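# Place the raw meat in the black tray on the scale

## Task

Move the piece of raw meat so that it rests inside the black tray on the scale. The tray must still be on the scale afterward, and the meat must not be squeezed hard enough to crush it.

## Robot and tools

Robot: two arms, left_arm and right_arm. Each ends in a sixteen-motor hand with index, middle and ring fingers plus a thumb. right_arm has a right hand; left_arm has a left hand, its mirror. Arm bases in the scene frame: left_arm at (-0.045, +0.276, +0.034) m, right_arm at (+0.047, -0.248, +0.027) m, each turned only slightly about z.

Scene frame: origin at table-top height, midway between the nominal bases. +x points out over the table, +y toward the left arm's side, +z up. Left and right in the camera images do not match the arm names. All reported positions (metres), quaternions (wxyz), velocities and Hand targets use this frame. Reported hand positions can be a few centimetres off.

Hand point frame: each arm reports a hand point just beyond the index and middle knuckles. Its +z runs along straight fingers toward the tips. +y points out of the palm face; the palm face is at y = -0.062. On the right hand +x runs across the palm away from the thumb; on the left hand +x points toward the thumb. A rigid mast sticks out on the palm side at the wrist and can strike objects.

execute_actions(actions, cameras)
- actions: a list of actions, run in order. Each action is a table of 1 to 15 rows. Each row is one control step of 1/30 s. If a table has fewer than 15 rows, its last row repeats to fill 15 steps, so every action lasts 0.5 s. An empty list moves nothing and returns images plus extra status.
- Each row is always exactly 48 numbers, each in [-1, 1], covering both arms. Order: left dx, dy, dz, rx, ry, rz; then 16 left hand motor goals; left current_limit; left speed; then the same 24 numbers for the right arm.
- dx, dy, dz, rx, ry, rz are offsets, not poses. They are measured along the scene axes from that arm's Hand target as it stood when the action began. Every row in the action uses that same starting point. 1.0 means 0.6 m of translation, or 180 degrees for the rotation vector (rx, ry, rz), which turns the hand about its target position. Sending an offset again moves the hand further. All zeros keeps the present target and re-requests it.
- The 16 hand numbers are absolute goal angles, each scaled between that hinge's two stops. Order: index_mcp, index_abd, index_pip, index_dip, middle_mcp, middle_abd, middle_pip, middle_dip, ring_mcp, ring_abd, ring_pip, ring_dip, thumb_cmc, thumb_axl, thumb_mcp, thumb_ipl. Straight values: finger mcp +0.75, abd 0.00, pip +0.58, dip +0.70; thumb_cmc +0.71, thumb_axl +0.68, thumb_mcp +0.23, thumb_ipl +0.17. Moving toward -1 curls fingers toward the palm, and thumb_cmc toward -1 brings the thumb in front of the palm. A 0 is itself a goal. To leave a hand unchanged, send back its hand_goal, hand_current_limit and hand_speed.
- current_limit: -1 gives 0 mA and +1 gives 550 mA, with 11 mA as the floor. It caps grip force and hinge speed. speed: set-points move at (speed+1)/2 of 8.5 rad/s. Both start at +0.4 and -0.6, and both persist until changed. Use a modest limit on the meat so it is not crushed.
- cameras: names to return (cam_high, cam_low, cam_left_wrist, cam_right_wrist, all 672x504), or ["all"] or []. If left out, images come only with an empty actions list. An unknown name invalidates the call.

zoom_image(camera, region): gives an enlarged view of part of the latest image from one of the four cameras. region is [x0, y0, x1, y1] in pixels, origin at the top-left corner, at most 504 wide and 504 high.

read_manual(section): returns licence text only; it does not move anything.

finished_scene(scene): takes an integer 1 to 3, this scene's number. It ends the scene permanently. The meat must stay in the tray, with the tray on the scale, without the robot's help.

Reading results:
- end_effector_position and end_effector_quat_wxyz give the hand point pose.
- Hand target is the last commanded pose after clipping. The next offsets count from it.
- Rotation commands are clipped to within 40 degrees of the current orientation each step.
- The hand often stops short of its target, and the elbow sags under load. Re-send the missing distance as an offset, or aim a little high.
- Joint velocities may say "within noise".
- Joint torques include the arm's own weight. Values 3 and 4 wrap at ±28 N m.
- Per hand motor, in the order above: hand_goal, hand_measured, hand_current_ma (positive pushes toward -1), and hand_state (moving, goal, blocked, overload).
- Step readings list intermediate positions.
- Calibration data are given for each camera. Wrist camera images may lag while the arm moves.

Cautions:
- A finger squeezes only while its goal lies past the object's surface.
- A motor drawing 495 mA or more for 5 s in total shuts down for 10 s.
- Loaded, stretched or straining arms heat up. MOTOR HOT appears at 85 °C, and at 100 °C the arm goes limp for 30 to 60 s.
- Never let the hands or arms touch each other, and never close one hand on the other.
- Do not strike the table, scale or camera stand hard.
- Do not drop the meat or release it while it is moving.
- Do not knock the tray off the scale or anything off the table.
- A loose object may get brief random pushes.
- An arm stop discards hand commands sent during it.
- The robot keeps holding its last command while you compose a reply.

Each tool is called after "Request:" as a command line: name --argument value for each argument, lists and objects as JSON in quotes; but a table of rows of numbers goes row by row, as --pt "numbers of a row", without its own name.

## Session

Request:
execute_actions --actions '[]'

Request:
zoom_image --camera "cam_high" --region '[300, 180, 500, 420]'

Scene clock: 0.00 s.
left_arm: end_effector_position=(+0.7603, +0.5785, +0.3721) hand_goal=(+0.754, +0.000, +0.576, +0.696, +0.754, +0.000, +0.576, +0.696, +0.754, +0.000, +0.576, +0.696, +0.714, +0.678, +0.226, +0.168) hand_measured=(+0.754, +0.000, +0.576, +0.696, +0.754, +0.000, +0.576, +0.696, +0.754, +0.000, +0.576, +0.696, +0.714, +0.678, +0.226, +0.168) hand_current_ma=(+0, +0, +0, +0, +0, +0, +0, +0, +0, +0, +0, +0, +0, +0, +0, +0) hand_state=(goal, goal, goal, goal, goal, goal, goal, goal, goal, goal, goal, goal, goal, goal, goal, goal) hand_current_limit=0.40 hand_speed=-0.60 end_effector_quat_wxyz=(+0.699, -0.298, +0.650, +0.010) | right_arm: end_effector_position=(+0.7622, -0.0565, +0.3136) hand_goal=(+0.754, +0.000, +0.576, +0.696, +0.754, +0.000, +0.576, +0.696, +0.754, +0.000, +0.576, +0.696, +0.714, +0.678, +0.226, +0.168) hand_measured=(+0.754, +0.000, +0.576, +0.696, +0.754, +0.000, +0.576, +0.696, +0.754, +0.000, +0.576, +0.696, +0.714, +0.678, +0.226, +0.168) hand_current_ma=(+0, +0, +0, +0, +0, +0, +0, +0, +0, +0, +0, +0, +0, +0, +0, +0) hand_state=(goal, goal, goal, goal, goal, goal, goal, goal, goal, goal, goal, goal, goal, goal, goal, goal) hand_current_limit=0.40 hand_speed=-0.60 end_effector_quat_wxyz=(+0.586, +0.594, +0.495, +0.243)
Joint positions: left_arm=[0.269 2.015 1.899 0.092 -0.203 -1.99] | right_arm=[0.443 1.93 1.371 0.229 0.923 -0.035]
Joint velocities: within noise
Joint torques (N m): no reading
Heat: left arm: hottest elbow 35 °C; right arm: hottest elbow 30 °C.
Hand target: left_arm +0.7627, +0.5791, +0.3988; +0.715, -0.294, +0.634, +0.007 | right_arm +0.7645, -0.0554, +0.3363; +0.590, +0.595, +0.481, +0.260
camera_calibration:
cam_left_wrist: T_world_to_cam=[[0.187571, -0.198391, 0.962007, -0.410628], [-0.353001, -0.927574, -0.122462, 0.801093], [0.916628, -0.316619, -0.244018, -0.298925], [0, 0, 0, 1]] pos_world=[0.633811, 0.566963, 0.420187]
cam_right_wrist: T_world_to_cam=[[-0.138489, -0.604041, 0.784828, -0.141319], [-0.956847, -0.122812, -0.263365, 0.756384], [0.255469, -0.787434, -0.560967, 0.0627046], [0, 0, 0, 1]] pos_world=[0.688153, 0.0569066, 0.345291]

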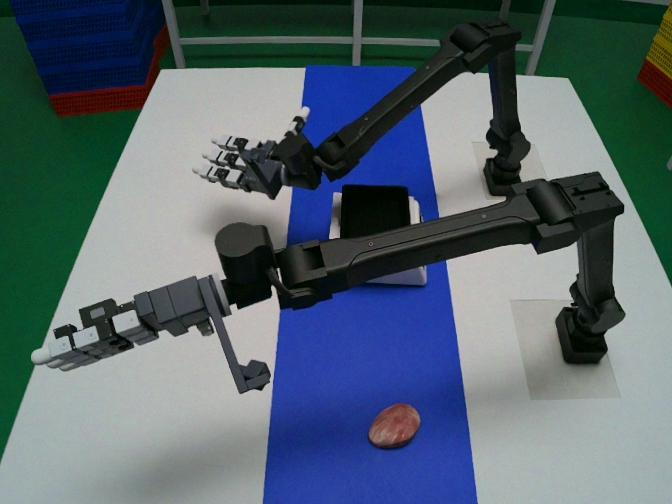

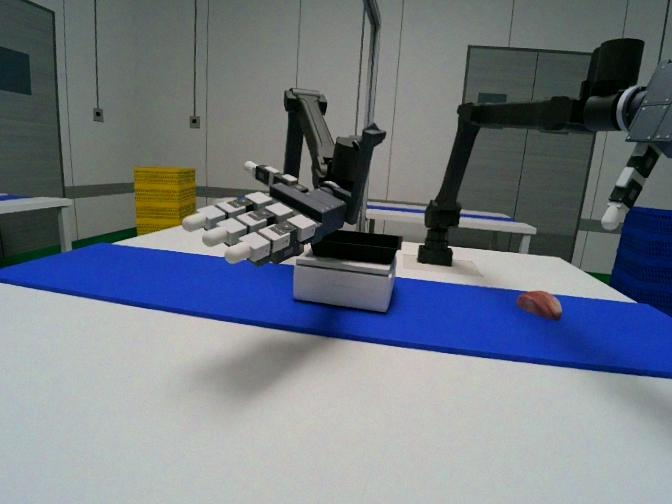

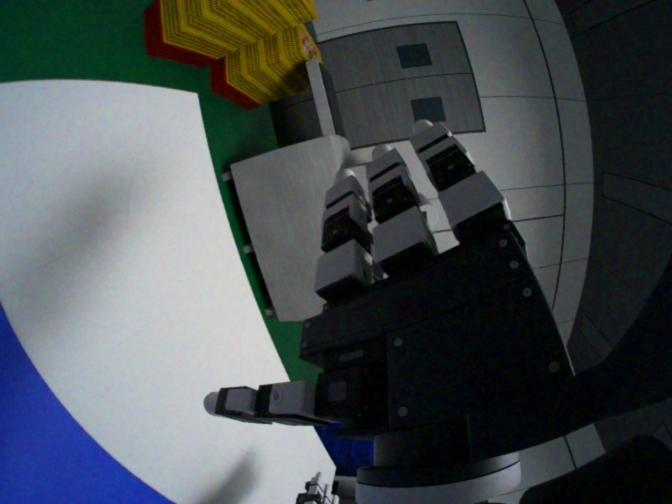

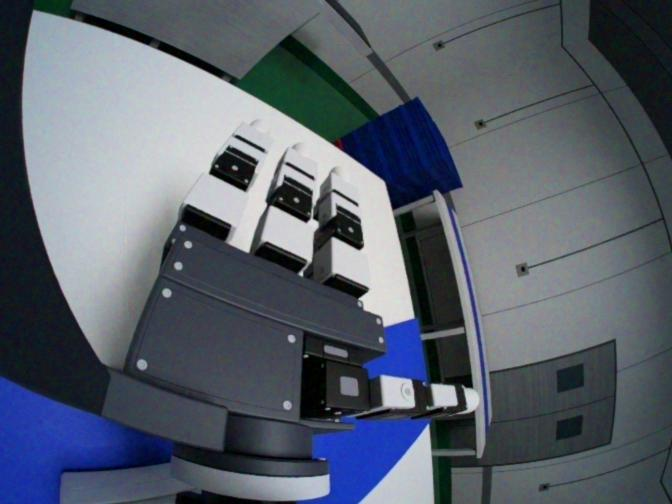

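Scaled by 2.100 from the camera's 672x504 image, which has a finer 960x720 frame.

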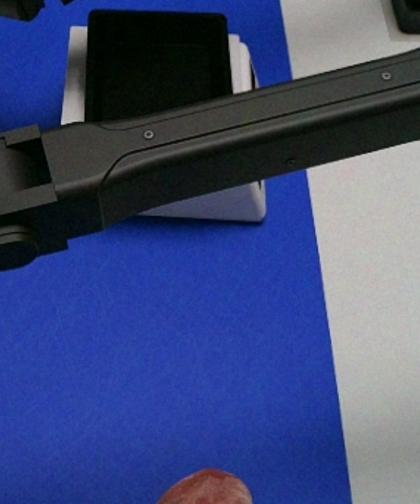

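Request:
execute_actions --actions '[[[-0.08,-0.02,-0.03,-0.0394,0.0311,-0.036,0.98,0,-0.591,0.261,0.98,0,-0.591,0.261,0.98,0,-0.591,0.261,-0.8,0.678,0.09,0.168,0.4,-0.6,-0.05,-0.069,0,0,0,-0.024,0.754,0,0.576,0.696,0.754,0,0.576,0.696,0.754,0,0.576,0.696,0.714,0.678,0.226,0.168,0.4,-0.6]],[[-0.08,-0.02,-0.037,-0.0394,0.0311,-0.036,0.98,0,-0.591,0.261,0.98,0,-0.591,0.261,0.98,0,-0.591,0.261,-0.8,0.678,0.09,0.168,0.4,-0.6,-0.05,-0.069,0,0,0,-0.024,0.754,0,0.576,0.696,0.754,0,0.576,0.696,0.754,0,0.576,0.696,0.714,0.678,0.226,0.168,0.4,-0.6]],[[-0.08,-0.02,-0.037,-0.0394,0.0311,-0.036,0.98,0,-0.591,0.261,0.98,0,-0.591,0.261,0.98,0,-0.591,0.261,-0.8,0.678,0.09,0.168,0.4,-0.6,-0.05,-0.069,0,0,0,-0.024,0.754,0,0.576,0.696,0.754,0,0.576,0.696,0.754,0,0.576,0.696,0.714,0.678,0.226,0.168,0.4,-0.6]],[[-0.08,-0.02,-0.037,-0.0394,0.0311,-0.036,0.98,0,-0.591,0.261,0.98,0,-0.591,0.261,0.98,0,-0.591,0.261,-0.8,0.678,0.09,0.168,0.4,-0.6,-0.05,-0.069,0,0,0,-0.024,0.754,0,0.576,0.696,0.754,0,0.576,0.696,0.754,0,0.576,0.696,0.714,0.678,0.226,0.168,0.4,-0.6]],[[-0.08,-0.02,-0.037,-0.0394,0.0311,-0.036,0.98,0,-0.591,0.261,0.98,0,-0.591,0.261,0.98,0,-0.591,0.261,-0.8,0.678,0.09,0.168,0.4,-0.6,-0.05,-0.069,0,0,0,-0.024,0.754,0,0.576,0.696,0.754,0,0.576,0.696,0.754,0,0.576,0.696,0.714,0.678,0.226,0.168,0.4,-0.6]],[[-0.08,-0.02,-0.037,-0.0394,0.0311,-0.036,0.98,0,-0.591,0.261,0.98,0,-0.591,0.261,0.98,0,-0.591,0.261,-0.8,0.678,0.09,0.168,0.4,-0.6,-0.05,-0.069,0,0,0,-0.024,0.754,0,0.576,0.696,0.754,0,0.576,0.696,0.754,0,0.576,0.696,0.714,0.678,0.226,0.168,0.4,-0.6]],[[-0.08,-0.02,-0.037,-0.0394,0.0311,-0.036,0.98,0,-0.591,0.261,0.98,0,-0.591,0.261,0.98,0,-0.591,0.261,-0.8,0.678,0.09,0.168,0.4,-0.6,-0.05,-0.069,0,0,0,-0.024,0.754,0,0.576,0.696,0.754,0,0.576,0.696,0.754,0,0.576,0.696,0.714,0.678,0.226,0.168,0.4,-0.6]],[[-0.08,-0.02,-0.037,-0.0394,0.0311,-0.036,0.98,0,-0.591,0.261,0.98,0,-0.591,0.261,0.98,0,-0.591,0.261,-0.8,0.678,0.09,0.168,0.4,-0.6,-0.05,-0.069,0,0,0,-0.024,0.754,0,0.576,0.696,0.754,0,0.576,0.696,0.754,0,0.576,0.696,0.714,0.678,0.226,0.168,0.4,-0.6]]]' --cameras '["cam_high","cam_low","cam_left_wrist"]'

Request:
zoom_image --camera "cam_high" --region '[300, 150, 500, 480]'

Request:
zoom_image --camera "cam_low" --region '[420, 170, 620, 340]'

Scene clock: 101.43 s.
left_arm: end_effector_position=(+0.3734, +0.4757, +0.2162) hand_goal=(+0.980, +0.000, -0.590, +0.262, +0.980, +0.000, -0.590, +0.262, +0.980, +0.000, -0.590, +0.262, -0.800, +0.678, +0.090, +0.168) hand_measured=(+0.972, +0.000, -0.588, +0.264, +0.974, +0.000, -0.588, +0.264, +0.974, +0.000, -0.590, +0.264, -0.798, +0.678, +0.088, +0.168) hand_current_ma=(-30, -2, +5, +8, -24, -2, +3, +9, -19, -2, +0, +8, +6, -2, -6, -1) hand_state=(goal, goal, goal, goal, goal, goal, goal, goal, goal, goal, goal, goal, goal, goal, goal, goal) hand_current_limit=0.40 hand_speed=-0.60 end_effector_quat_wxyz=(+0.148, -0.274, +0.826, -0.470) | right_arm: end_effector_position=(+0.5287, -0.3856, +0.3279) hand_goal=(+0.754, +0.000, +0.576, +0.696, +0.754, +0.000, +0.576, +0.696, +0.754, +0.000, +0.576, +0.696, +0.714, +0.678, +0.226, +0.168) hand_measured=(+0.762, -0.002, +0.576, +0.696, +0.762, -0.002, +0.576, +0.696, +0.764, -0.002, +0.576, +0.696, +0.722, +0.678, +0.224, +0.168) hand_current_ma=(+1, +0, +0, +0, +2, +0, +0, +0, +2, +0, +0, +0, +1, +0, +0, +0) hand_state=(goal, goal, goal, goal, goal, goal, goal, goal, goal, goal, goal, goal, goal, goal, goal, goal) hand_current_limit=0.40 hand_speed=-0.60 end_effector_quat_wxyz=(+0.638, +0.710, +0.292, +0.062)
Joint positions: left_arm=[0.7 1.637 1.409 -1.423 1.029 -1.493] | right_arm=[0.044 1.407 0.729 0.259 1.117 0.087]
Joint torques (N m): left_arm=[1.61 -14.51 11.23 -0.88 0.79 0.28] | right_arm=[-0.26 -10.81 7.42 1.73 0.44 0.13]
Heat: left arm: hottest elbow 51 °C; right arm: hottest elbow 37 °C.
Hand target: left_arm +0.3788, +0.4832, +0.2253; +0.158, -0.267, +0.828, -0.467 | right_arm +0.5245, -0.3865, +0.3364; +0.640, +0.711, +0.282, +0.073
Off the commanded pose: left_arm 0.013 m, 1 deg | right_arm 0.010 m, 2 deg.
Step readings (end_effector_position of left_arm | right_arm):
0: (+0.7603, +0.5785, +0.3721) | (+0.7622, -0.0565, +0.3136)
1: (+0.7617, +0.5737, +0.3677) | (+0.7604, -0.0589, +0.3128)
2: (+0.7578, +0.5667, +0.3601) | (+0.7544, -0.0641, +0.3125)
4: (+0.7396, +0.5596, +0.3454) | (+0.7445, -0.0733, +0.3088)
8: (+0.7266, +0.5579, +0.3545) | (+0.7397, -0.0826, +0.3101)
15: (+0.7204, +0.5584, +0.3755) | (+0.7395, -0.0854, +0.3136)
16: (+0.7206, +0.5542, +0.3710) | (+0.7372, -0.0884, +0.3125)
17: (+0.7147, +0.5495, +0.3628) | (+0.7302, -0.0946, +0.3117)
19: (+0.6931, +0.5417, +0.3431) | (+0.7170, -0.1069, +0.3083)
23: (+0.6762, +0.5467, +0.3381) | (+0.7098, -0.1251, +0.3123)
30: (+0.6716, +0.5544, +0.3445) | (+0.7094, -0.1312, +0.3175)
31: (+0.6717, +0.5481, +0.3407) | (+0.7073, -0.1337, +0.3168)
32: (+0.6655, +0.5407, +0.3337) | (+0.7006, -0.1383, +0.3157)
34: (+0.6445, +0.5298, +0.3192) | (+0.6877, -0.1501, +0.3124)
38: (+0.6279, +0.5336, +0.3196) | (+0.6800, -0.1675, +0.3157)
45: (+0.6230, +0.5420, +0.3262) | (+0.6794, -0.1727, +0.3196)
46: (+0.6222, +0.5351, +0.3229) | (+0.6774, -0.1754, +0.3186)
47: (+0.6154, +0.5272, +0.3173) | (+0.6713, -0.1794, +0.3175)
49: (+0.5958, +0.5164, +0.3053) | (+0.6586, -0.1913, +0.3147)
53: (+0.5794, +0.5235, +0.3021) | (+0.6502, -0.2106, +0.3188)
60: (+0.5752, +0.5321, +0.3033) | (+0.6493, -0.2155, +0.3222)
61: (+0.5737, +0.5248, +0.3012) | (+0.6474, -0.2178, +0.3213)
62: (+0.5662, +0.5161, +0.2979) | (+0.6420, -0.2213, +0.3201)
64: (+0.5473, +0.5056, +0.2885) | (+0.6295, -0.2332, +0.3178)
68: (+0.5308, +0.5130, +0.2824) | (+0.6203, -0.2535, +0.3217)
75: (+0.5277, +0.5205, +0.2824) | (+0.6192, -0.2580, +0.3245)
76: (+0.5251, +0.5133, +0.2813) | (+0.6175, -0.2602, +0.3236)
77: (+0.5165, +0.5040, +0.2795) | (+0.6125, -0.2634, +0.3224)
79: (+0.4962, +0.4930, +0.2716) | (+0.6005, -0.2753, +0.3201)
83: (+0.4799, +0.4993, +0.2642) | (+0.5903, -0.2968, +0.3242)
90: (+0.4769, +0.5059, +0.2635) | (+0.5892, -0.3005, +0.3265)
91: (+0.4739, +0.5002, +0.2635) | (+0.5875, -0.3024, +0.3255)
92: (+0.4652, +0.4910, +0.2636) | (+0.5832, -0.3056, +0.3245)
94: (+0.4446, +0.4813, +0.2581) | (+0.5716, -0.3177, +0.3223)
98: (+0.4274, +0.4855, +0.2517) | (+0.5601, -0.3402, +0.3259)
105: (+0.4238, +0.4901, +0.2502) | (+0.5590, -0.3431, +0.3277)
106: (+0.4205, +0.4864, +0.2498) | (+0.5577, -0.3445, +0.3269)
107: (+0.4121, +0.4779, +0.2509) | (+0.5539, -0.3479, +0.3255)
109: (+0.3906, +0.4692, +0.2462) | (+0.5426, -0.3606, +0.3237)
113: (+0.3746, +0.4717, +0.2311) | (+0.5297, -0.3835, +0.3267)
120: (+0.3727, +0.4750, +0.2165) | (+0.5287, -0.3856, +0.3279)
camera_calibration:
cam_left_wrist: T_world_to_cam=[[0.854125, 0.161222, 0.494447, -0.527342], [-0.504404, 0.0252268, 0.863099, -0.0597182], [0.126678, -0.986596, 0.102868, 0.523745], [0, 0, 0, 1]] pos_world=[0.353947, 0.603251, 0.258409]
Images, in order (width x height): cam_high 672x504, cam_low 672x504, cam_left_wrist 672x504.

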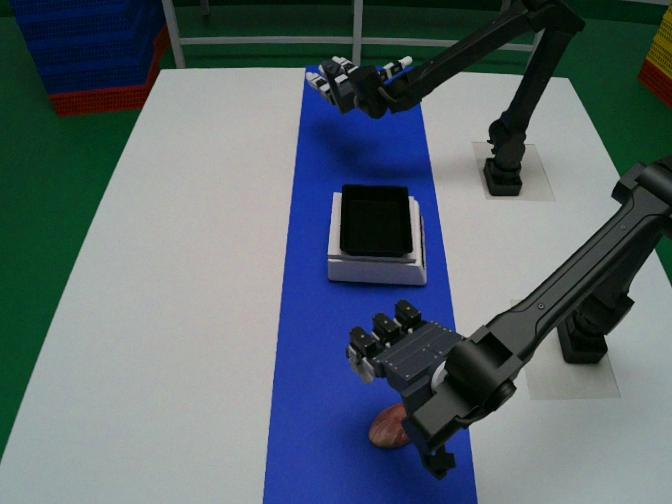

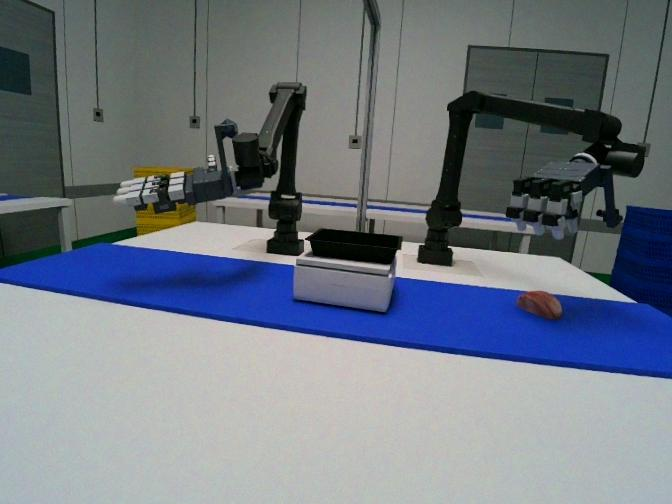

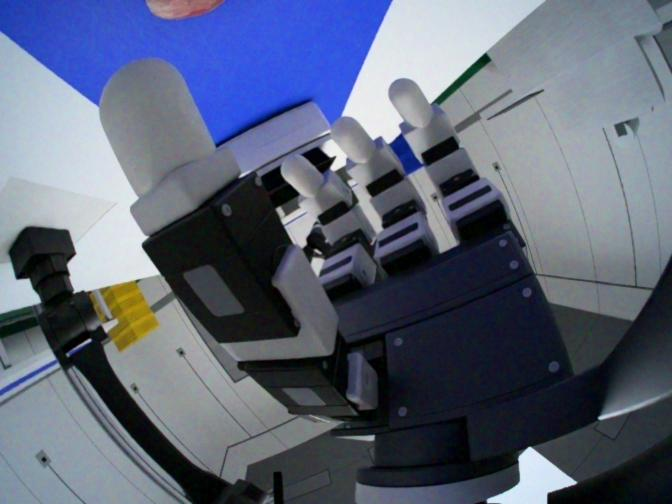

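Scaled by 1.527 from the camera's 672x504 image, which has a finer 960x720 frame.

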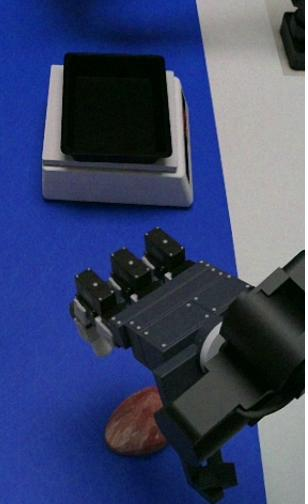

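Scaled by 2.520 from the camera's 672x504 image, which has a finer 960x720 frame.

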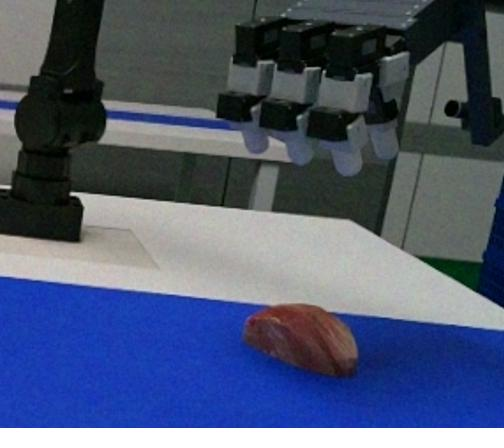

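Request:
execute_actions --actions '[[[0.004,0.001,-0.08,0,0,0,0.98,0,-0.591,0.261,0.98,0,-0.591,0.261,0.98,0,-0.591,0.261,-0.8,0.678,0.09,0.168,0.4,-0.6,0,0,0,0,0,0,0.754,0,0.576,0.696,0.754,0,0.576,0.696,0.754,0,0.576,0.696,0.714,0.678,0.226,0.168,0.4,-0.6]],[[0.004,0.001,-0.08,0,0,0,0.98,0,-0.591,0.261,0.98,0,-0.591,0.261,0.98,0,-0.591,0.261,-0.8,0.678,0.09,0.168,0.4,-0.6,0,0,0,0,0,0,0.754,0,0.576,0.696,0.754,0,0.576,0.696,0.754,0,0.576,0.696,0.714,0.678,0.226,0.168,0.4,-0.6]],[[0,0,-0.08,0,0,0,0.98,0,-0.591,0.261,0.98,0,-0.591,0.261,0.98,0,-0.591,0.261,-0.8,0.678,0.09,0.168,0.4,-0.6,0,0,0,0,0,0,0.754,0,0.576,0.696,0.754,0,0.576,0.696,0.754,0,0.576,0.696,0.714,0.678,0.226,0.168,0.4,-0.6]]]' --cameras '["cam_high","cam_low","cam_left_wrist"]'

Request:
zoom_image --camera "cam_high" --region '[330, 330, 490, 490]'

Request:
zoom_image --camera "cam_low" --region '[440, 190, 620, 340]'

Scene clock: 119.00 s.
left_arm: end_effector_position=(+0.3823, +0.4827, +0.0812) hand_goal=(+0.980, +0.000, -0.590, +0.262, +0.980, +0.000, -0.590, +0.262, +0.980, +0.000, -0.590, +0.262, -0.800, +0.678, +0.090, +0.168) hand_measured=(+0.972, +0.000, -0.588, +0.264, +0.974, +0.000, -0.588, +0.264, +0.974, +0.000, -0.590, +0.264, -0.798, +0.678, +0.088, +0.168) hand_current_ma=(-29, -2, +5, +8, -24, -2, +3, +9, -19, -2, +0, +8, +9, -2, -6, -1) hand_state=(goal, goal, goal, goal, goal, goal, goal, goal, goal, goal, goal, goal, goal, goal, goal, goal) hand_current_limit=0.40 hand_speed=-0.60 end_effector_quat_wxyz=(+0.154, -0.269, +0.827, -0.468) | right_arm: end_effector_position=(+0.5287, -0.3856, +0.3279) hand_goal=(+0.754, +0.000, +0.576, +0.696, +0.754, +0.000, +0.576, +0.696, +0.754, +0.000, +0.576, +0.696, +0.714, +0.678, +0.226, +0.168) hand_measured=(+0.762, -0.002, +0.576, +0.696, +0.762, -0.002, +0.576, +0.696, +0.764, -0.002, +0.576, +0.696, +0.722, +0.678, +0.224, +0.168) hand_current_ma=(+1, +0, +0, +0, +2, +0, +0, +0, +2, +0, +0, +0, +1, +0, +0, +0) hand_state=(goal, goal, goal, goal, goal, goal, goal, goal, goal, goal, goal, goal, goal, goal, goal, goal) hand_current_limit=0.40 hand_speed=-0.60 end_effector_quat_wxyz=(+0.638, +0.710, +0.292, +0.062)
Joint positions: left_arm=[0.7 1.791 1.233 -1.081 1.03 -1.488] | right_arm=[0.044 1.407 0.729 0.259 1.117 0.087]
Joint torques (N m): left_arm=[1.32 -15.91 7.72 -0.13 0.79 0.16] | right_arm=[-0.21 -10.7 7.42 1.72 0.44 0.13]
Heat: left arm: hottest elbow 48 °C; right arm: hottest elbow 36 °C.
Hand target: left_arm +0.3836, +0.4843, +0.0812; +0.158, -0.267, +0.828, -0.467 | right_arm +0.5245, -0.3865, +0.3364; +0.640, +0.711, +0.282, +0.073
Off the commanded pose: left_arm 0.002 m, 1 deg | right_arm 0.010 m, 2 deg.
Step readings (end_effector_position of left_arm | right_arm):
0: (+0.3734, +0.4758, +0.2162) | (+0.5287, -0.3856, +0.3279)
1: (+0.3744, +0.4763, +0.2140) | (+0.5287, -0.3856, +0.3279)
2: (+0.3777, +0.4789, +0.2100) | (+0.5287, -0.3856, +0.3279)
4: (+0.3801, +0.4808, +0.2000) | (+0.5287, -0.3856, +0.3279)
8: (+0.3798, +0.4807, +0.1833) | (+0.5287, -0.3856, +0.3279)
15: (+0.3805, +0.4812, +0.1796) | (+0.5287, -0.3856, +0.3279)
16: (+0.3813, +0.4815, +0.1769) | (+0.5287, -0.3856, +0.3279)
17: (+0.3844, +0.4838, +0.1718) | (+0.5287, -0.3856, +0.3279)
19: (+0.3850, +0.4843, +0.1583) | (+0.5287, -0.3856, +0.3279)
23: (+0.3814, +0.4821, +0.1342) | (+0.5287, -0.3856, +0.3279)
30: (+0.3820, +0.4825, +0.1282) | (+0.5287, -0.3856, +0.3279)
31: (+0.3827, +0.4828, +0.1258) | (+0.5287, -0.3856, +0.3279)
32: (+0.3860, +0.4852, +0.1212) | (+0.5287, -0.3856, +0.3279)
34: (+0.3868, +0.4859, +0.1092) | (+0.5287, -0.3856, +0.3279)
38: (+0.3826, +0.4829, +0.0870) | (+0.5287, -0.3856, +0.3279)
45: (+0.3823, +0.4827, +0.0812) | (+0.5287, -0.3856, +0.3279)
camera_calibration:
cam_left_wrist: T_world_to_cam=[[0.847752, 0.153835, 0.507593, -0.464423], [-0.516081, 0.0184318, 0.856342, 0.0694882], [0.12238, -0.987925, 0.0950168, 0.546359], [0, 0, 0, 1]] pos_world=[0.362714, 0.609925, 0.124319]
Images, in order (width x height): cam_high 672x504, cam_low 672x504, cam_left_wrist 672x504.

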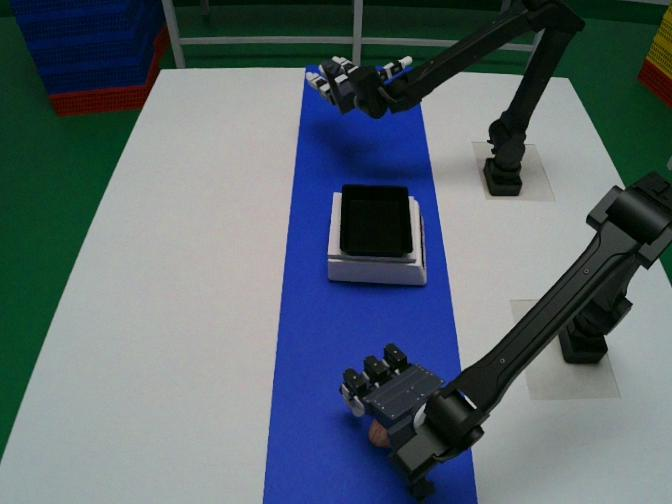

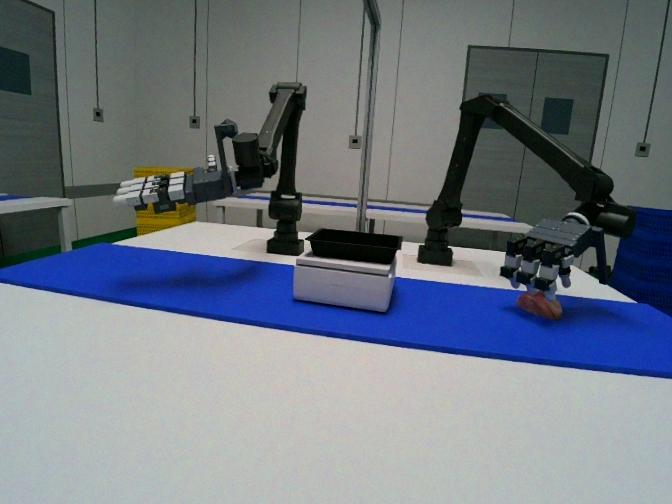

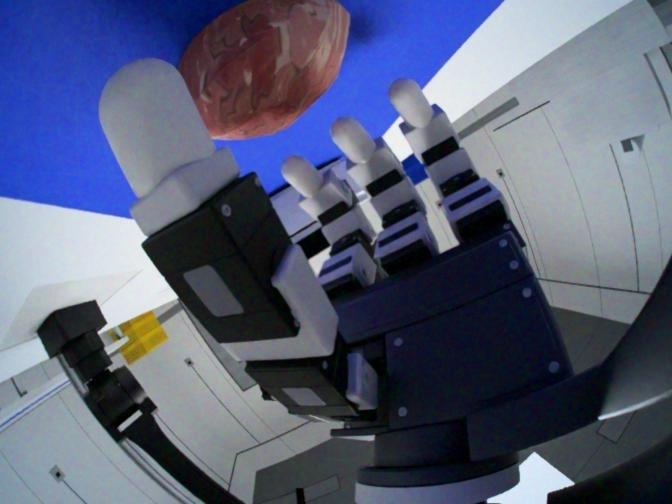

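Scaled by 3.150 from the camera's 672x504 image, which has a finer 960x720 frame.

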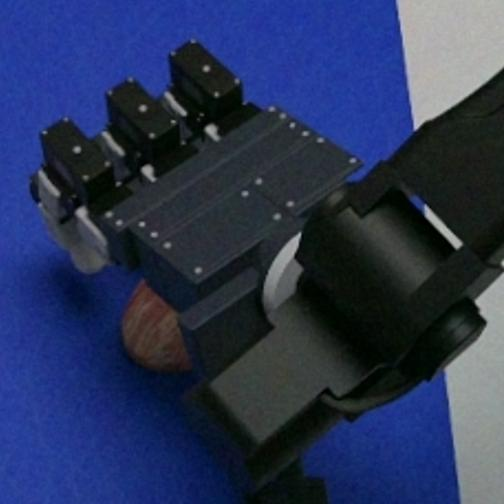

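Scaled by 2.800 from the camera's 672x504 image, which has a finer 960x720 frame.

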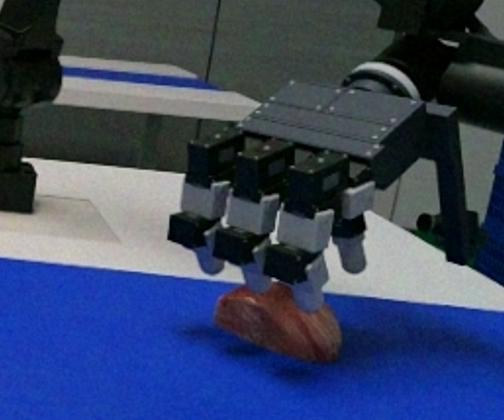

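Request:
execute_actions --actions '[[[0.002,-0.004,-0.045,0,0,0,0.98,0,-0.591,0.261,0.98,0,-0.591,0.261,0.98,0,-0.591,0.261,-0.8,0.678,0.09,0.168,0.4,-0.6,0,0,0,0,0,0,0.754,0,0.576,0.696,0.754,0,0.576,0.696,0.754,0,0.576,0.696,0.714,0.678,0.226,0.168,0.4,-0.6]],[[0,0,-0.03,0,0,0,0.98,0,-0.591,0.261,0.98,0,-0.591,0.261,0.98,0,-0.591,0.261,-0.8,0.678,0.09,0.168,0.4,-0.6,0,0,0,0,0,0,0.754,0,0.576,0.696,0.754,0,0.576,0.696,0.754,0,0.576,0.696,0.714,0.678,0.226,0.168,0.4,-0.6]]]' --cameras '["cam_low","cam_left_wrist"]'

Request:
zoom_image --camera "cam_low" --region '[440, 190, 620, 340]'

Scene clock: 157.87 s.
left_arm: end_effector_position=(+0.3854, +0.4851, +0.0424) hand_goal=(+0.980, +0.000, -0.590, +0.262, +0.980, +0.000, -0.590, +0.262, +0.980, +0.000, -0.590, +0.262, -0.800, +0.678, +0.090, +0.168) hand_measured=(+0.972, +0.000, -0.588, +0.264, +0.974, +0.000, -0.588, +0.264, +0.974, +0.000, -0.590, +0.264, -0.798, +0.678, +0.088, +0.168) hand_current_ma=(-29, -2, +5, +8, -24, -2, +3, +9, -19, -2, +0, +8, +9, -2, -6, -1) hand_state=(goal, goal, goal, goal, goal, goal, goal, goal, goal, goal, goal, goal, goal, goal, goal, goal) hand_current_limit=0.40 hand_speed=-0.60 end_effector_quat_wxyz=(+0.163, -0.265, +0.829, -0.465) | right_arm: end_effector_position=(+0.5287, -0.3856, +0.3279) hand_goal=(+0.754, +0.000, +0.576, +0.696, +0.754, +0.000, +0.576, +0.696, +0.754, +0.000, +0.576, +0.696, +0.714, +0.678, +0.226, +0.168) hand_measured=(+0.762, -0.002, +0.576, +0.696, +0.762, -0.002, +0.576, +0.696, +0.764, -0.002, +0.576, +0.696, +0.722, +0.678, +0.224, +0.168) hand_current_ma=(+1, +0, +0, +0, +2, +0, +0, +0, +2, +0, +0, +0, +1, +0, +0, +0) hand_state=(goal, goal, goal, goal, goal, goal, goal, goal, goal, goal, goal, goal, goal, goal, goal, goal) hand_current_limit=0.40 hand_speed=-0.60 end_effector_quat_wxyz=(+0.638, +0.710, +0.292, +0.062)
Joint positions: left_arm=[0.7 1.845 1.193 -0.963 1.03 -1.492] | right_arm=[0.044 1.407 0.729 0.259 1.117 0.087]
Joint torques (N m): left_arm=[0.97 -15.27 6.93 -0.08 0.78 0.11] | right_arm=[-0.26 -10.75 7.41 1.69 0.45 0.13]
Heat: left arm: hottest elbow 44 °C; right arm: hottest elbow 34 °C.
Hand target: left_arm +0.3847, +0.4819, +0.0361; +0.158, -0.268, +0.828, -0.467 | right_arm +0.5245, -0.3865, +0.3364; +0.640, +0.711, +0.282, +0.073
Off the commanded pose: left_arm 0.007 m, 1 deg | right_arm 0.010 m, 2 deg.
Step readings (end_effector_position of left_arm | right_arm):
0: (+0.3823, +0.4827, +0.0812) | (+0.5287, -0.3856, +0.3279)
1: (+0.3828, +0.4831, +0.0800) | (+0.5287, -0.3856, +0.3279)
2: (+0.3854, +0.4851, +0.0776) | (+0.5287, -0.3856, +0.3279)
4: (+0.3869, +0.4863, +0.0718) | (+0.5287, -0.3856, +0.3279)
8: (+0.3854, +0.4851, +0.0623) | (+0.5287, -0.3856, +0.3279)
15: (+0.3851, +0.4848, +0.0600) | (+0.5287, -0.3856, +0.3279)
16: (+0.3854, +0.4851, +0.0591) | (+0.5287, -0.3856, +0.3279)
17: (+0.3869, +0.4863, +0.0575) | (+0.5287, -0.3856, +0.3279)
19: (+0.3879, +0.4871, +0.0533) | (+0.5287, -0.3856, +0.3279)
23: (+0.3861, +0.4857, +0.0449) | (+0.5287, -0.3856, +0.3279)
30: (+0.3853, +0.4850, +0.0424) | (+0.5287, -0.3856, +0.3279)
camera_calibration:
cam_left_wrist: T_world_to_cam=[[0.839013, 0.149373, 0.523206, -0.442852], [-0.529957, 0.00644132, 0.848, 0.115743], [0.123299, -0.98876, 0.0845659, 0.552502], [0, 0, 0, 1]] pos_world=[0.364775, 0.611696, 0.0868304]
Images, in order (width x height): cam_low 672x504, cam_left_wrist 672x504.

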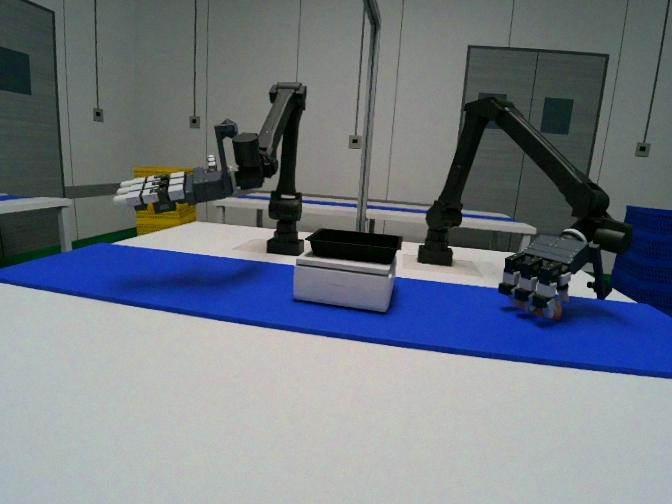

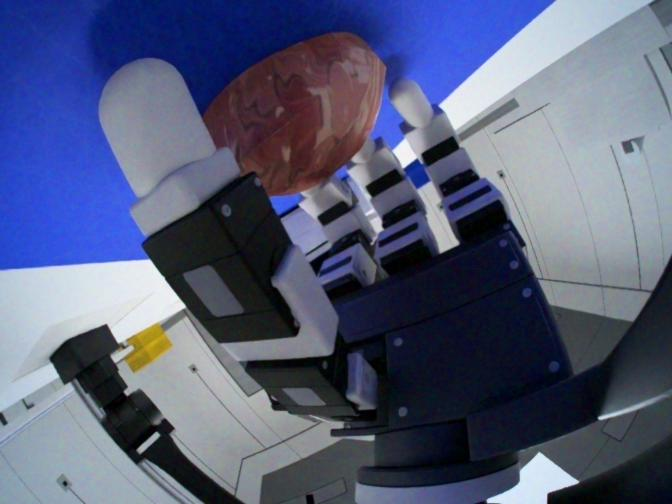

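Scaled by 2.800 from the camera's 672x504 image, which has a finer 960x720 frame.

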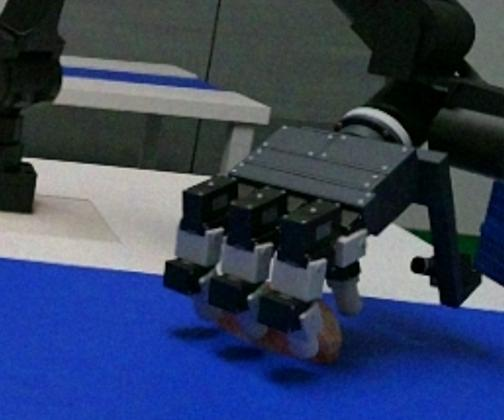

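Request:
execute_actions --actions '[[[0,0,-0.016,0,0,0,0.98,0,-0.591,0.261,0.98,0,-0.591,0.261,0.98,0,-0.591,0.261,-0.8,0.678,0.0,0.168,0.0,-0.7,0,0,0,0,0,0,0.754,0,0.576,0.696,0.754,0,0.576,0.696,0.754,0,0.576,0.696,0.714,0.678,0.226,0.168,0.4,-0.6]],[[0,0,0,0,0,0,0.932,0,-0.664,0.217,0.932,0,-0.664,0.217,0.932,0,-0.664,0.217,-0.8,0.678,-0.135,0.168,0.0,-0.8,0,0,0,0,0,0,0.754,0,0.576,0.696,0.754,0,0.576,0.696,0.754,0,0.576,0.696,0.714,0.678,0.226,0.168,0.4,-0.6]],[[0,0,0,0,0,0,0.863,0,-0.737,0.333,0.863,0,-0.737,0.333,0.863,0,-0.737,0.333,-0.8,0.678,-0.2,0.168,0.0,-0.8,0,0,0,0,0,0,0.754,0,0.576,0.696,0.754,0,0.576,0.696,0.754,0,0.576,0.696,0.714,0.678,0.226,0.168,0.4,-0.6]]]' --cameras '["cam_low","cam_left_wrist"]'

Request:
zoom_image --camera "cam_low" --region '[440, 190, 620, 340]'

Scene clock: 169.70 s.
left_arm: end_effector_position=(+0.3865, +0.4859, +0.0354) hand_goal=(+0.864, +0.000, -0.736, +0.334, +0.864, +0.000, -0.736, +0.334, +0.864, +0.000, -0.736, +0.334, -0.800, +0.678, -0.200, +0.168) hand_measured=(+0.878, +0.000, -0.718, +0.332, +0.888, +0.000, -0.706, +0.336, +0.860, +0.000, -0.732, +0.332, -0.798, +0.678, -0.152, +0.176) hand_current_ma=(+58, -2, +67, -3, +103, -2, +123, +6, -12, -2, +14, -8, +9, -2, +264, +36) hand_state=(goal, goal, goal, goal, blocked, goal, blocked, goal, goal, goal, goal, goal, goal, goal, blocked, goal) hand_current_limit=0.00 hand_speed=-0.80 end_effector_quat_wxyz=(+0.165, -0.264, +0.829, -0.464) | right_arm: end_effector_position=(+0.5287, -0.3856, +0.3279) hand_goal=(+0.754, +0.000, +0.576, +0.696, +0.754, +0.000, +0.576, +0.696, +0.754, +0.000, +0.576, +0.696, +0.714, +0.678, +0.226, +0.168) hand_measured=(+0.762, -0.002, +0.576, +0.696, +0.762, -0.002, +0.576, +0.696, +0.764, -0.002, +0.576, +0.696, +0.722, +0.678, +0.224, +0.168) hand_current_ma=(+1, +0, +0, +0, +2, +0, +0, +0, +2, +0, +0, +0, +1, +0, +0, +0) hand_state=(goal, goal, goal, goal, goal, goal, goal, goal, goal, goal, goal, goal, goal, goal, goal, goal) hand_current_limit=0.40 hand_speed=-0.60 end_effector_quat_wxyz=(+0.638, +0.710, +0.292, +0.062)
Joint positions: left_arm=[0.7 1.856 1.188 -0.94 1.03 -1.494] | right_arm=[0.044 1.407 0.729 0.259 1.117 0.087]
Joint torques (N m): left_arm=[0.97 -14.97 6.69 -0.06 0.78 0.12] | right_arm=[-0.26 -10.75 7.42 1.7 0.44 0.13]
Heat: left arm: hottest elbow 43 °C; right arm: hottest elbow 34 °C.
Hand target: left_arm +0.3847, +0.4820, +0.0266; +0.158, -0.267, +0.828, -0.467 | right_arm +0.5245, -0.3865, +0.3364; +0.640, +0.711, +0.282, +0.073
Off the commanded pose: left_arm 0.010 m, 1 deg | right_arm 0.010 m, 2 deg.
Step readings (end_effector_position of left_arm | right_arm):
0: (+0.3854, +0.4851, +0.0424) | (+0.5287, -0.3856, +0.3279)
1: (+0.3857, +0.4853, +0.0421) | (+0.5287, -0.3856, +0.3279)
2: (+0.3866, +0.4861, +0.0414) | (+0.5287, -0.3856, +0.3279)
4: (+0.3875, +0.4868, +0.0396) | (+0.5287, -0.3856, +0.3279)
8: (+0.3869, +0.4863, +0.0363) | (+0.5287, -0.3856, +0.3279)
15: (+0.3866, +0.4861, +0.0354) | (+0.5287, -0.3856, +0.3279)
16: (+0.3866, +0.4861, +0.0354) | (+0.5287, -0.3856, +0.3279)
17: (+0.3866, +0.4861, +0.0354) | (+0.5287, -0.3856, +0.3279)
19: (+0.3866, +0.4861, +0.0354) | (+0.5287, -0.3856, +0.3279)
23: (+0.3866, +0.4861, +0.0354) | (+0.5287, -0.3856, +0.3279)
30: (+0.3866, +0.4861, +0.0354) | (+0.5287, -0.3856, +0.3279)
31: (+0.3866, +0.4861, +0.0354) | (+0.5287, -0.3856, +0.3279)
32: (+0.3866, +0.4861, +0.0354) | (+0.5287, -0.3856, +0.3279)
34: (+0.3866, +0.4861, +0.0354) | (+0.5287, -0.3856, +0.3279)
38: (+0.3865, +0.4860, +0.0354) | (+0.5287, -0.3856, +0.3279)
45: (+0.3865, +0.4859, +0.0354) | (+0.5287, -0.3856, +0.3279)
camera_calibration:
cam_left_wrist: T_world_to_cam=[[0.837069, 0.148761, 0.526484, -0.439293], [-0.532859, 0.00356757, 0.846197, 0.124803], [0.124003, -0.988867, 0.0822548, 0.55365], [0, 0, 0, 1]] pos_world=[0.365566, 0.61239, 0.0801327]
Images, in order (width x height): cam_low 672x504, cam_left_wrist 672x504.

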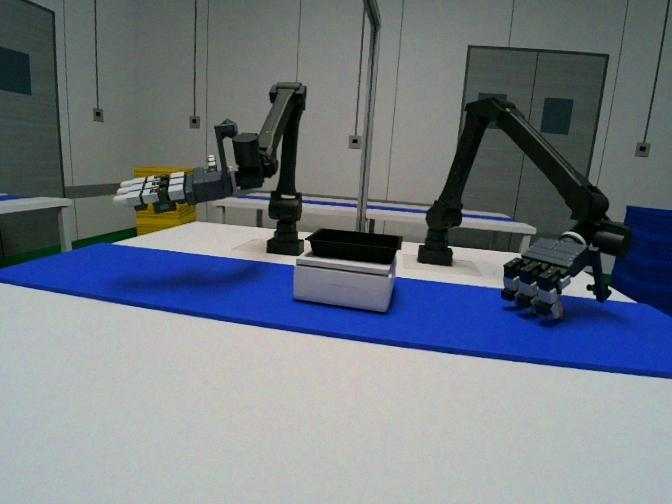

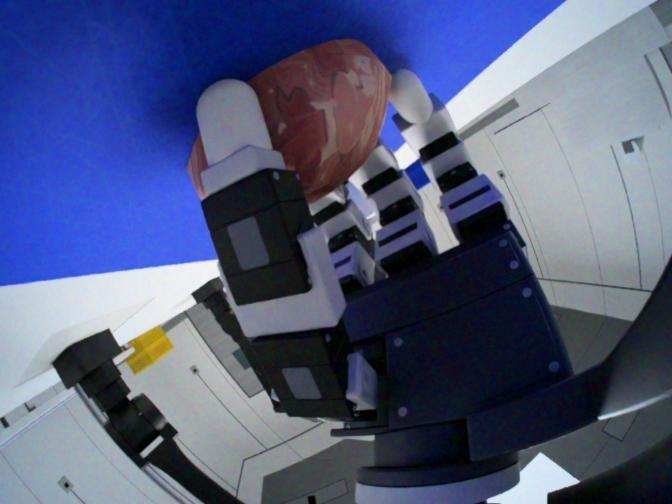

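Scaled by 2.800 from the camera's 672x504 image, which has a finer 960x720 frame.

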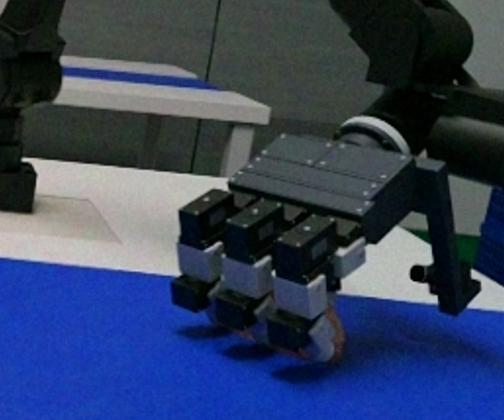

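Request:
execute_actions --actions '[[[0,0,0,0,0,0,0.83,0,-0.8,0.333,0.83,0,-0.8,0.333,0.78,0,-0.82,0.333,-0.8,0.678,-0.24,0.168,0.0,-0.8,0,0,0,0,0,0,0.754,0,0.576,0.696,0.754,0,0.576,0.696,0.754,0,0.576,0.696,0.714,0.678,0.226,0.168,0.4,-0.6]],[[0,0,0.04,0,0,0,0.83,0,-0.8,0.333,0.83,0,-0.8,0.333,0.74,0,-0.86,0.333,-0.8,0.678,-0.25,0.168,0.1,-0.8,0,0,0,0,0,0,0.754,0,0.576,0.696,0.754,0,0.576,0.696,0.754,0,0.576,0.696,0.714,0.678,0.226,0.168,0.4,-0.6]],[[0,0,0.05,0,0,0,0.83,0,-0.8,0.333,0.83,0,-0.8,0.333,0.74,0,-0.86,0.333,-0.8,0.678,-0.25,0.168,0.1,-0.8,0,0,0,0,0,0,0.754,0,0.576,0.696,0.754,0,0.576,0.696,0.754,0,0.576,0.696,0.714,0.678,0.226,0.168,0.4,-0.6]],[[0,0,0.05,0,0,0,0.83,0,-0.8,0.333,0.83,0,-0.8,0.333,0.74,0,-0.86,0.333,-0.8,0.678,-0.25,0.168,0.1,-0.8,0,0,0,0,0,0,0.754,0,0.576,0.696,0.754,0,0.576,0.696,0.754,0,0.576,0.696,0.714,0.678,0.226,0.168,0.4,-0.6]]]' --cameras '["cam_low","cam_left_wrist"]'

Request:
zoom_image --camera "cam_low" --region '[440, 190, 620, 340]'

Scene clock: 189.33 s.
left_arm: end_effector_position=(+0.3621, +0.4677, +0.0812) hand_goal=(+0.830, +0.000, -0.800, +0.334, +0.830, +0.000, -0.800, +0.334, +0.740, +0.000, -0.860, +0.334, -0.800, +0.678, -0.250, +0.168) hand_measured=(+0.856, +0.000, -0.756, +0.342, +0.868, +0.000, -0.742, +0.348, +0.738, +0.000, -0.854, +0.334, -0.796, +0.680, -0.152, +0.184) hand_current_ma=(+112, -2, +181, +30, +168, -2, +245, +55, -10, -2, +19, -1, +11, +6, +302, +87) hand_state=(blocked, goal, blocked, goal, blocked, goal, blocked, goal, goal, goal, goal, goal, goal, goal, blocked, goal) hand_current_limit=0.10 hand_speed=-0.80 end_effector_quat_wxyz=(+0.129, -0.284, +0.823, -0.475) | right_arm: end_effector_position=(+0.5287, -0.3856, +0.3279) hand_goal=(+0.754, +0.000, +0.576, +0.696, +0.754, +0.000, +0.576, +0.696, +0.754, +0.000, +0.576, +0.696, +0.714, +0.678, +0.226, +0.168) hand_measured=(+0.762, -0.002, +0.576, +0.696, +0.762, -0.002, +0.576, +0.696, +0.764, -0.002, +0.576, +0.696, +0.722, +0.678, +0.224, +0.168) hand_current_ma=(+1, +0, +0, +0, +2, +0, +0, +0, +2, +0, +0, +0, +1, +0, +0, +0) hand_state=(goal, goal, goal, goal, goal, goal, goal, goal, goal, goal, goal, goal, goal, goal, goal, goal) hand_current_limit=0.40 hand_speed=-0.60 end_effector_quat_wxyz=(+0.638, +0.710, +0.292, +0.062)
Joint positions: left_arm=[0.7 1.768 1.194 -1.12 1.025 -1.495] | right_arm=[0.044 1.407 0.729 0.259 1.117 0.087]
Joint torques (N m): left_arm=[0.97 -17.32 12.56 -1.05 0.98 0.11] | right_arm=[-0.21 -10.81 7.42 1.7 0.44 0.13]
Heat: left arm: hottest elbow 42 °C; right arm: hottest elbow 33 °C.
Hand target: left_arm +0.3848, +0.4820, +0.1107; +0.158, -0.267, +0.828, -0.467 | right_arm +0.5245, -0.3865, +0.3364; +0.640, +0.711, +0.282, +0.073
Off the commanded pose: left_arm 0.040 m, 4 deg | right_arm 0.010 m, 2 deg.
Step readings (end_effector_position of left_arm | right_arm):
0: (+0.3865, +0.4859, +0.0354) | (+0.5287, -0.3856, +0.3279)
1: (+0.3865, +0.4859, +0.0354) | (+0.5287, -0.3856, +0.3279)
2: (+0.3866, +0.4858, +0.0355) | (+0.5287, -0.3856, +0.3279)
4: (+0.3866, +0.4858, +0.0355) | (+0.5287, -0.3856, +0.3279)
8: (+0.3866, +0.4858, +0.0355) | (+0.5287, -0.3856, +0.3279)
15: (+0.3866, +0.4858, +0.0355) | (+0.5287, -0.3856, +0.3279)
16: (+0.3858, +0.4851, +0.0356) | (+0.5287, -0.3856, +0.3279)
17: (+0.3841, +0.4838, +0.0360) | (+0.5287, -0.3856, +0.3279)
19: (+0.3820, +0.4823, +0.0363) | (+0.5287, -0.3856, +0.3279)
23: (+0.3805, +0.4812, +0.0365) | (+0.5287, -0.3856, +0.3279)
30: (+0.3804, +0.4811, +0.0365) | (+0.5287, -0.3856, +0.3279)
31: (+0.3791, +0.4802, +0.0375) | (+0.5287, -0.3856, +0.3279)
32: (+0.3763, +0.4783, +0.0396) | (+0.5287, -0.3856, +0.3279)
34: (+0.3718, +0.4751, +0.0455) | (+0.5287, -0.3856, +0.3279)
38: (+0.3704, +0.4740, +0.0557) | (+0.5287, -0.3856, +0.3279)
45: (+0.3704, +0.4740, +0.0583) | (+0.5287, -0.3856, +0.3279)
46: (+0.3690, +0.4730, +0.0590) | (+0.5287, -0.3856, +0.3279)
47: (+0.3663, +0.4710, +0.0610) | (+0.5287, -0.3856, +0.3279)
49: (+0.3624, +0.4679, +0.0665) | (+0.5287, -0.3856, +0.3279)
53: (+0.3604, +0.4663, +0.0773) | (+0.5287, -0.3856, +0.3279)
60: (+0.3621, +0.4677, +0.0812) | (+0.5287, -0.3856, +0.3279)
camera_calibration:
cam_left_wrist: T_world_to_cam=[[0.871891, 0.173038, 0.458109, -0.458724], [-0.47181, 0.0462837, 0.880485, 0.028301], [0.131155, -0.983827, 0.121996, 0.52666], [0, 0, 0, 1]] pos_world=[0.344236, 0.596209, 0.120977]
Images, in order (width x height): cam_low 672x504, cam_left_wrist 672x504.

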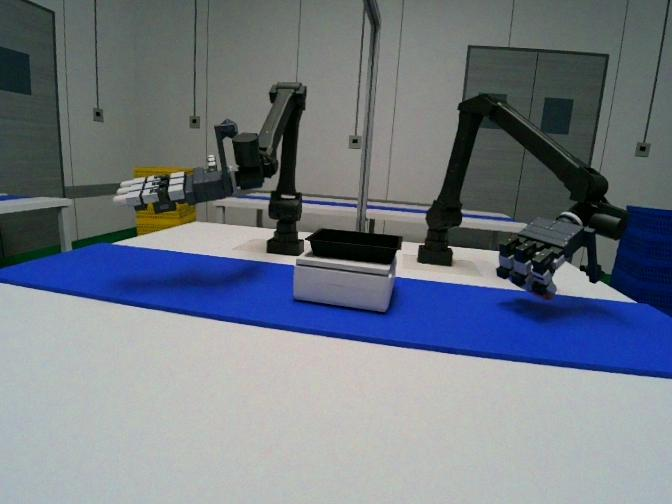

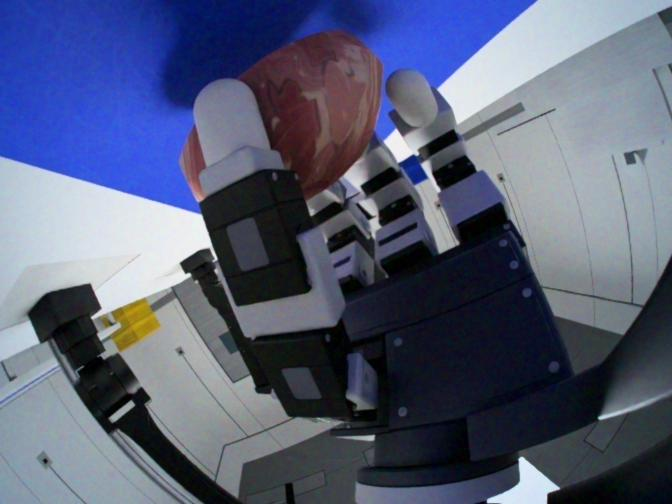

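Scaled by 2.800 from the camera's 672x504 image, which has a finer 960x720 frame.

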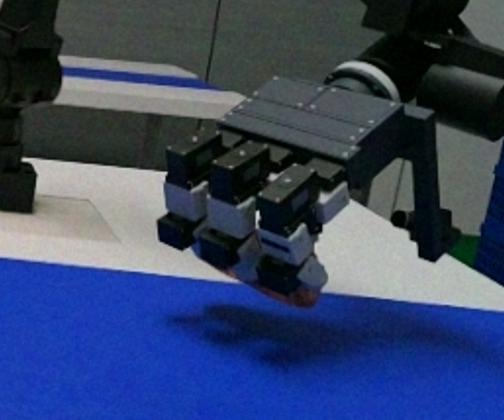

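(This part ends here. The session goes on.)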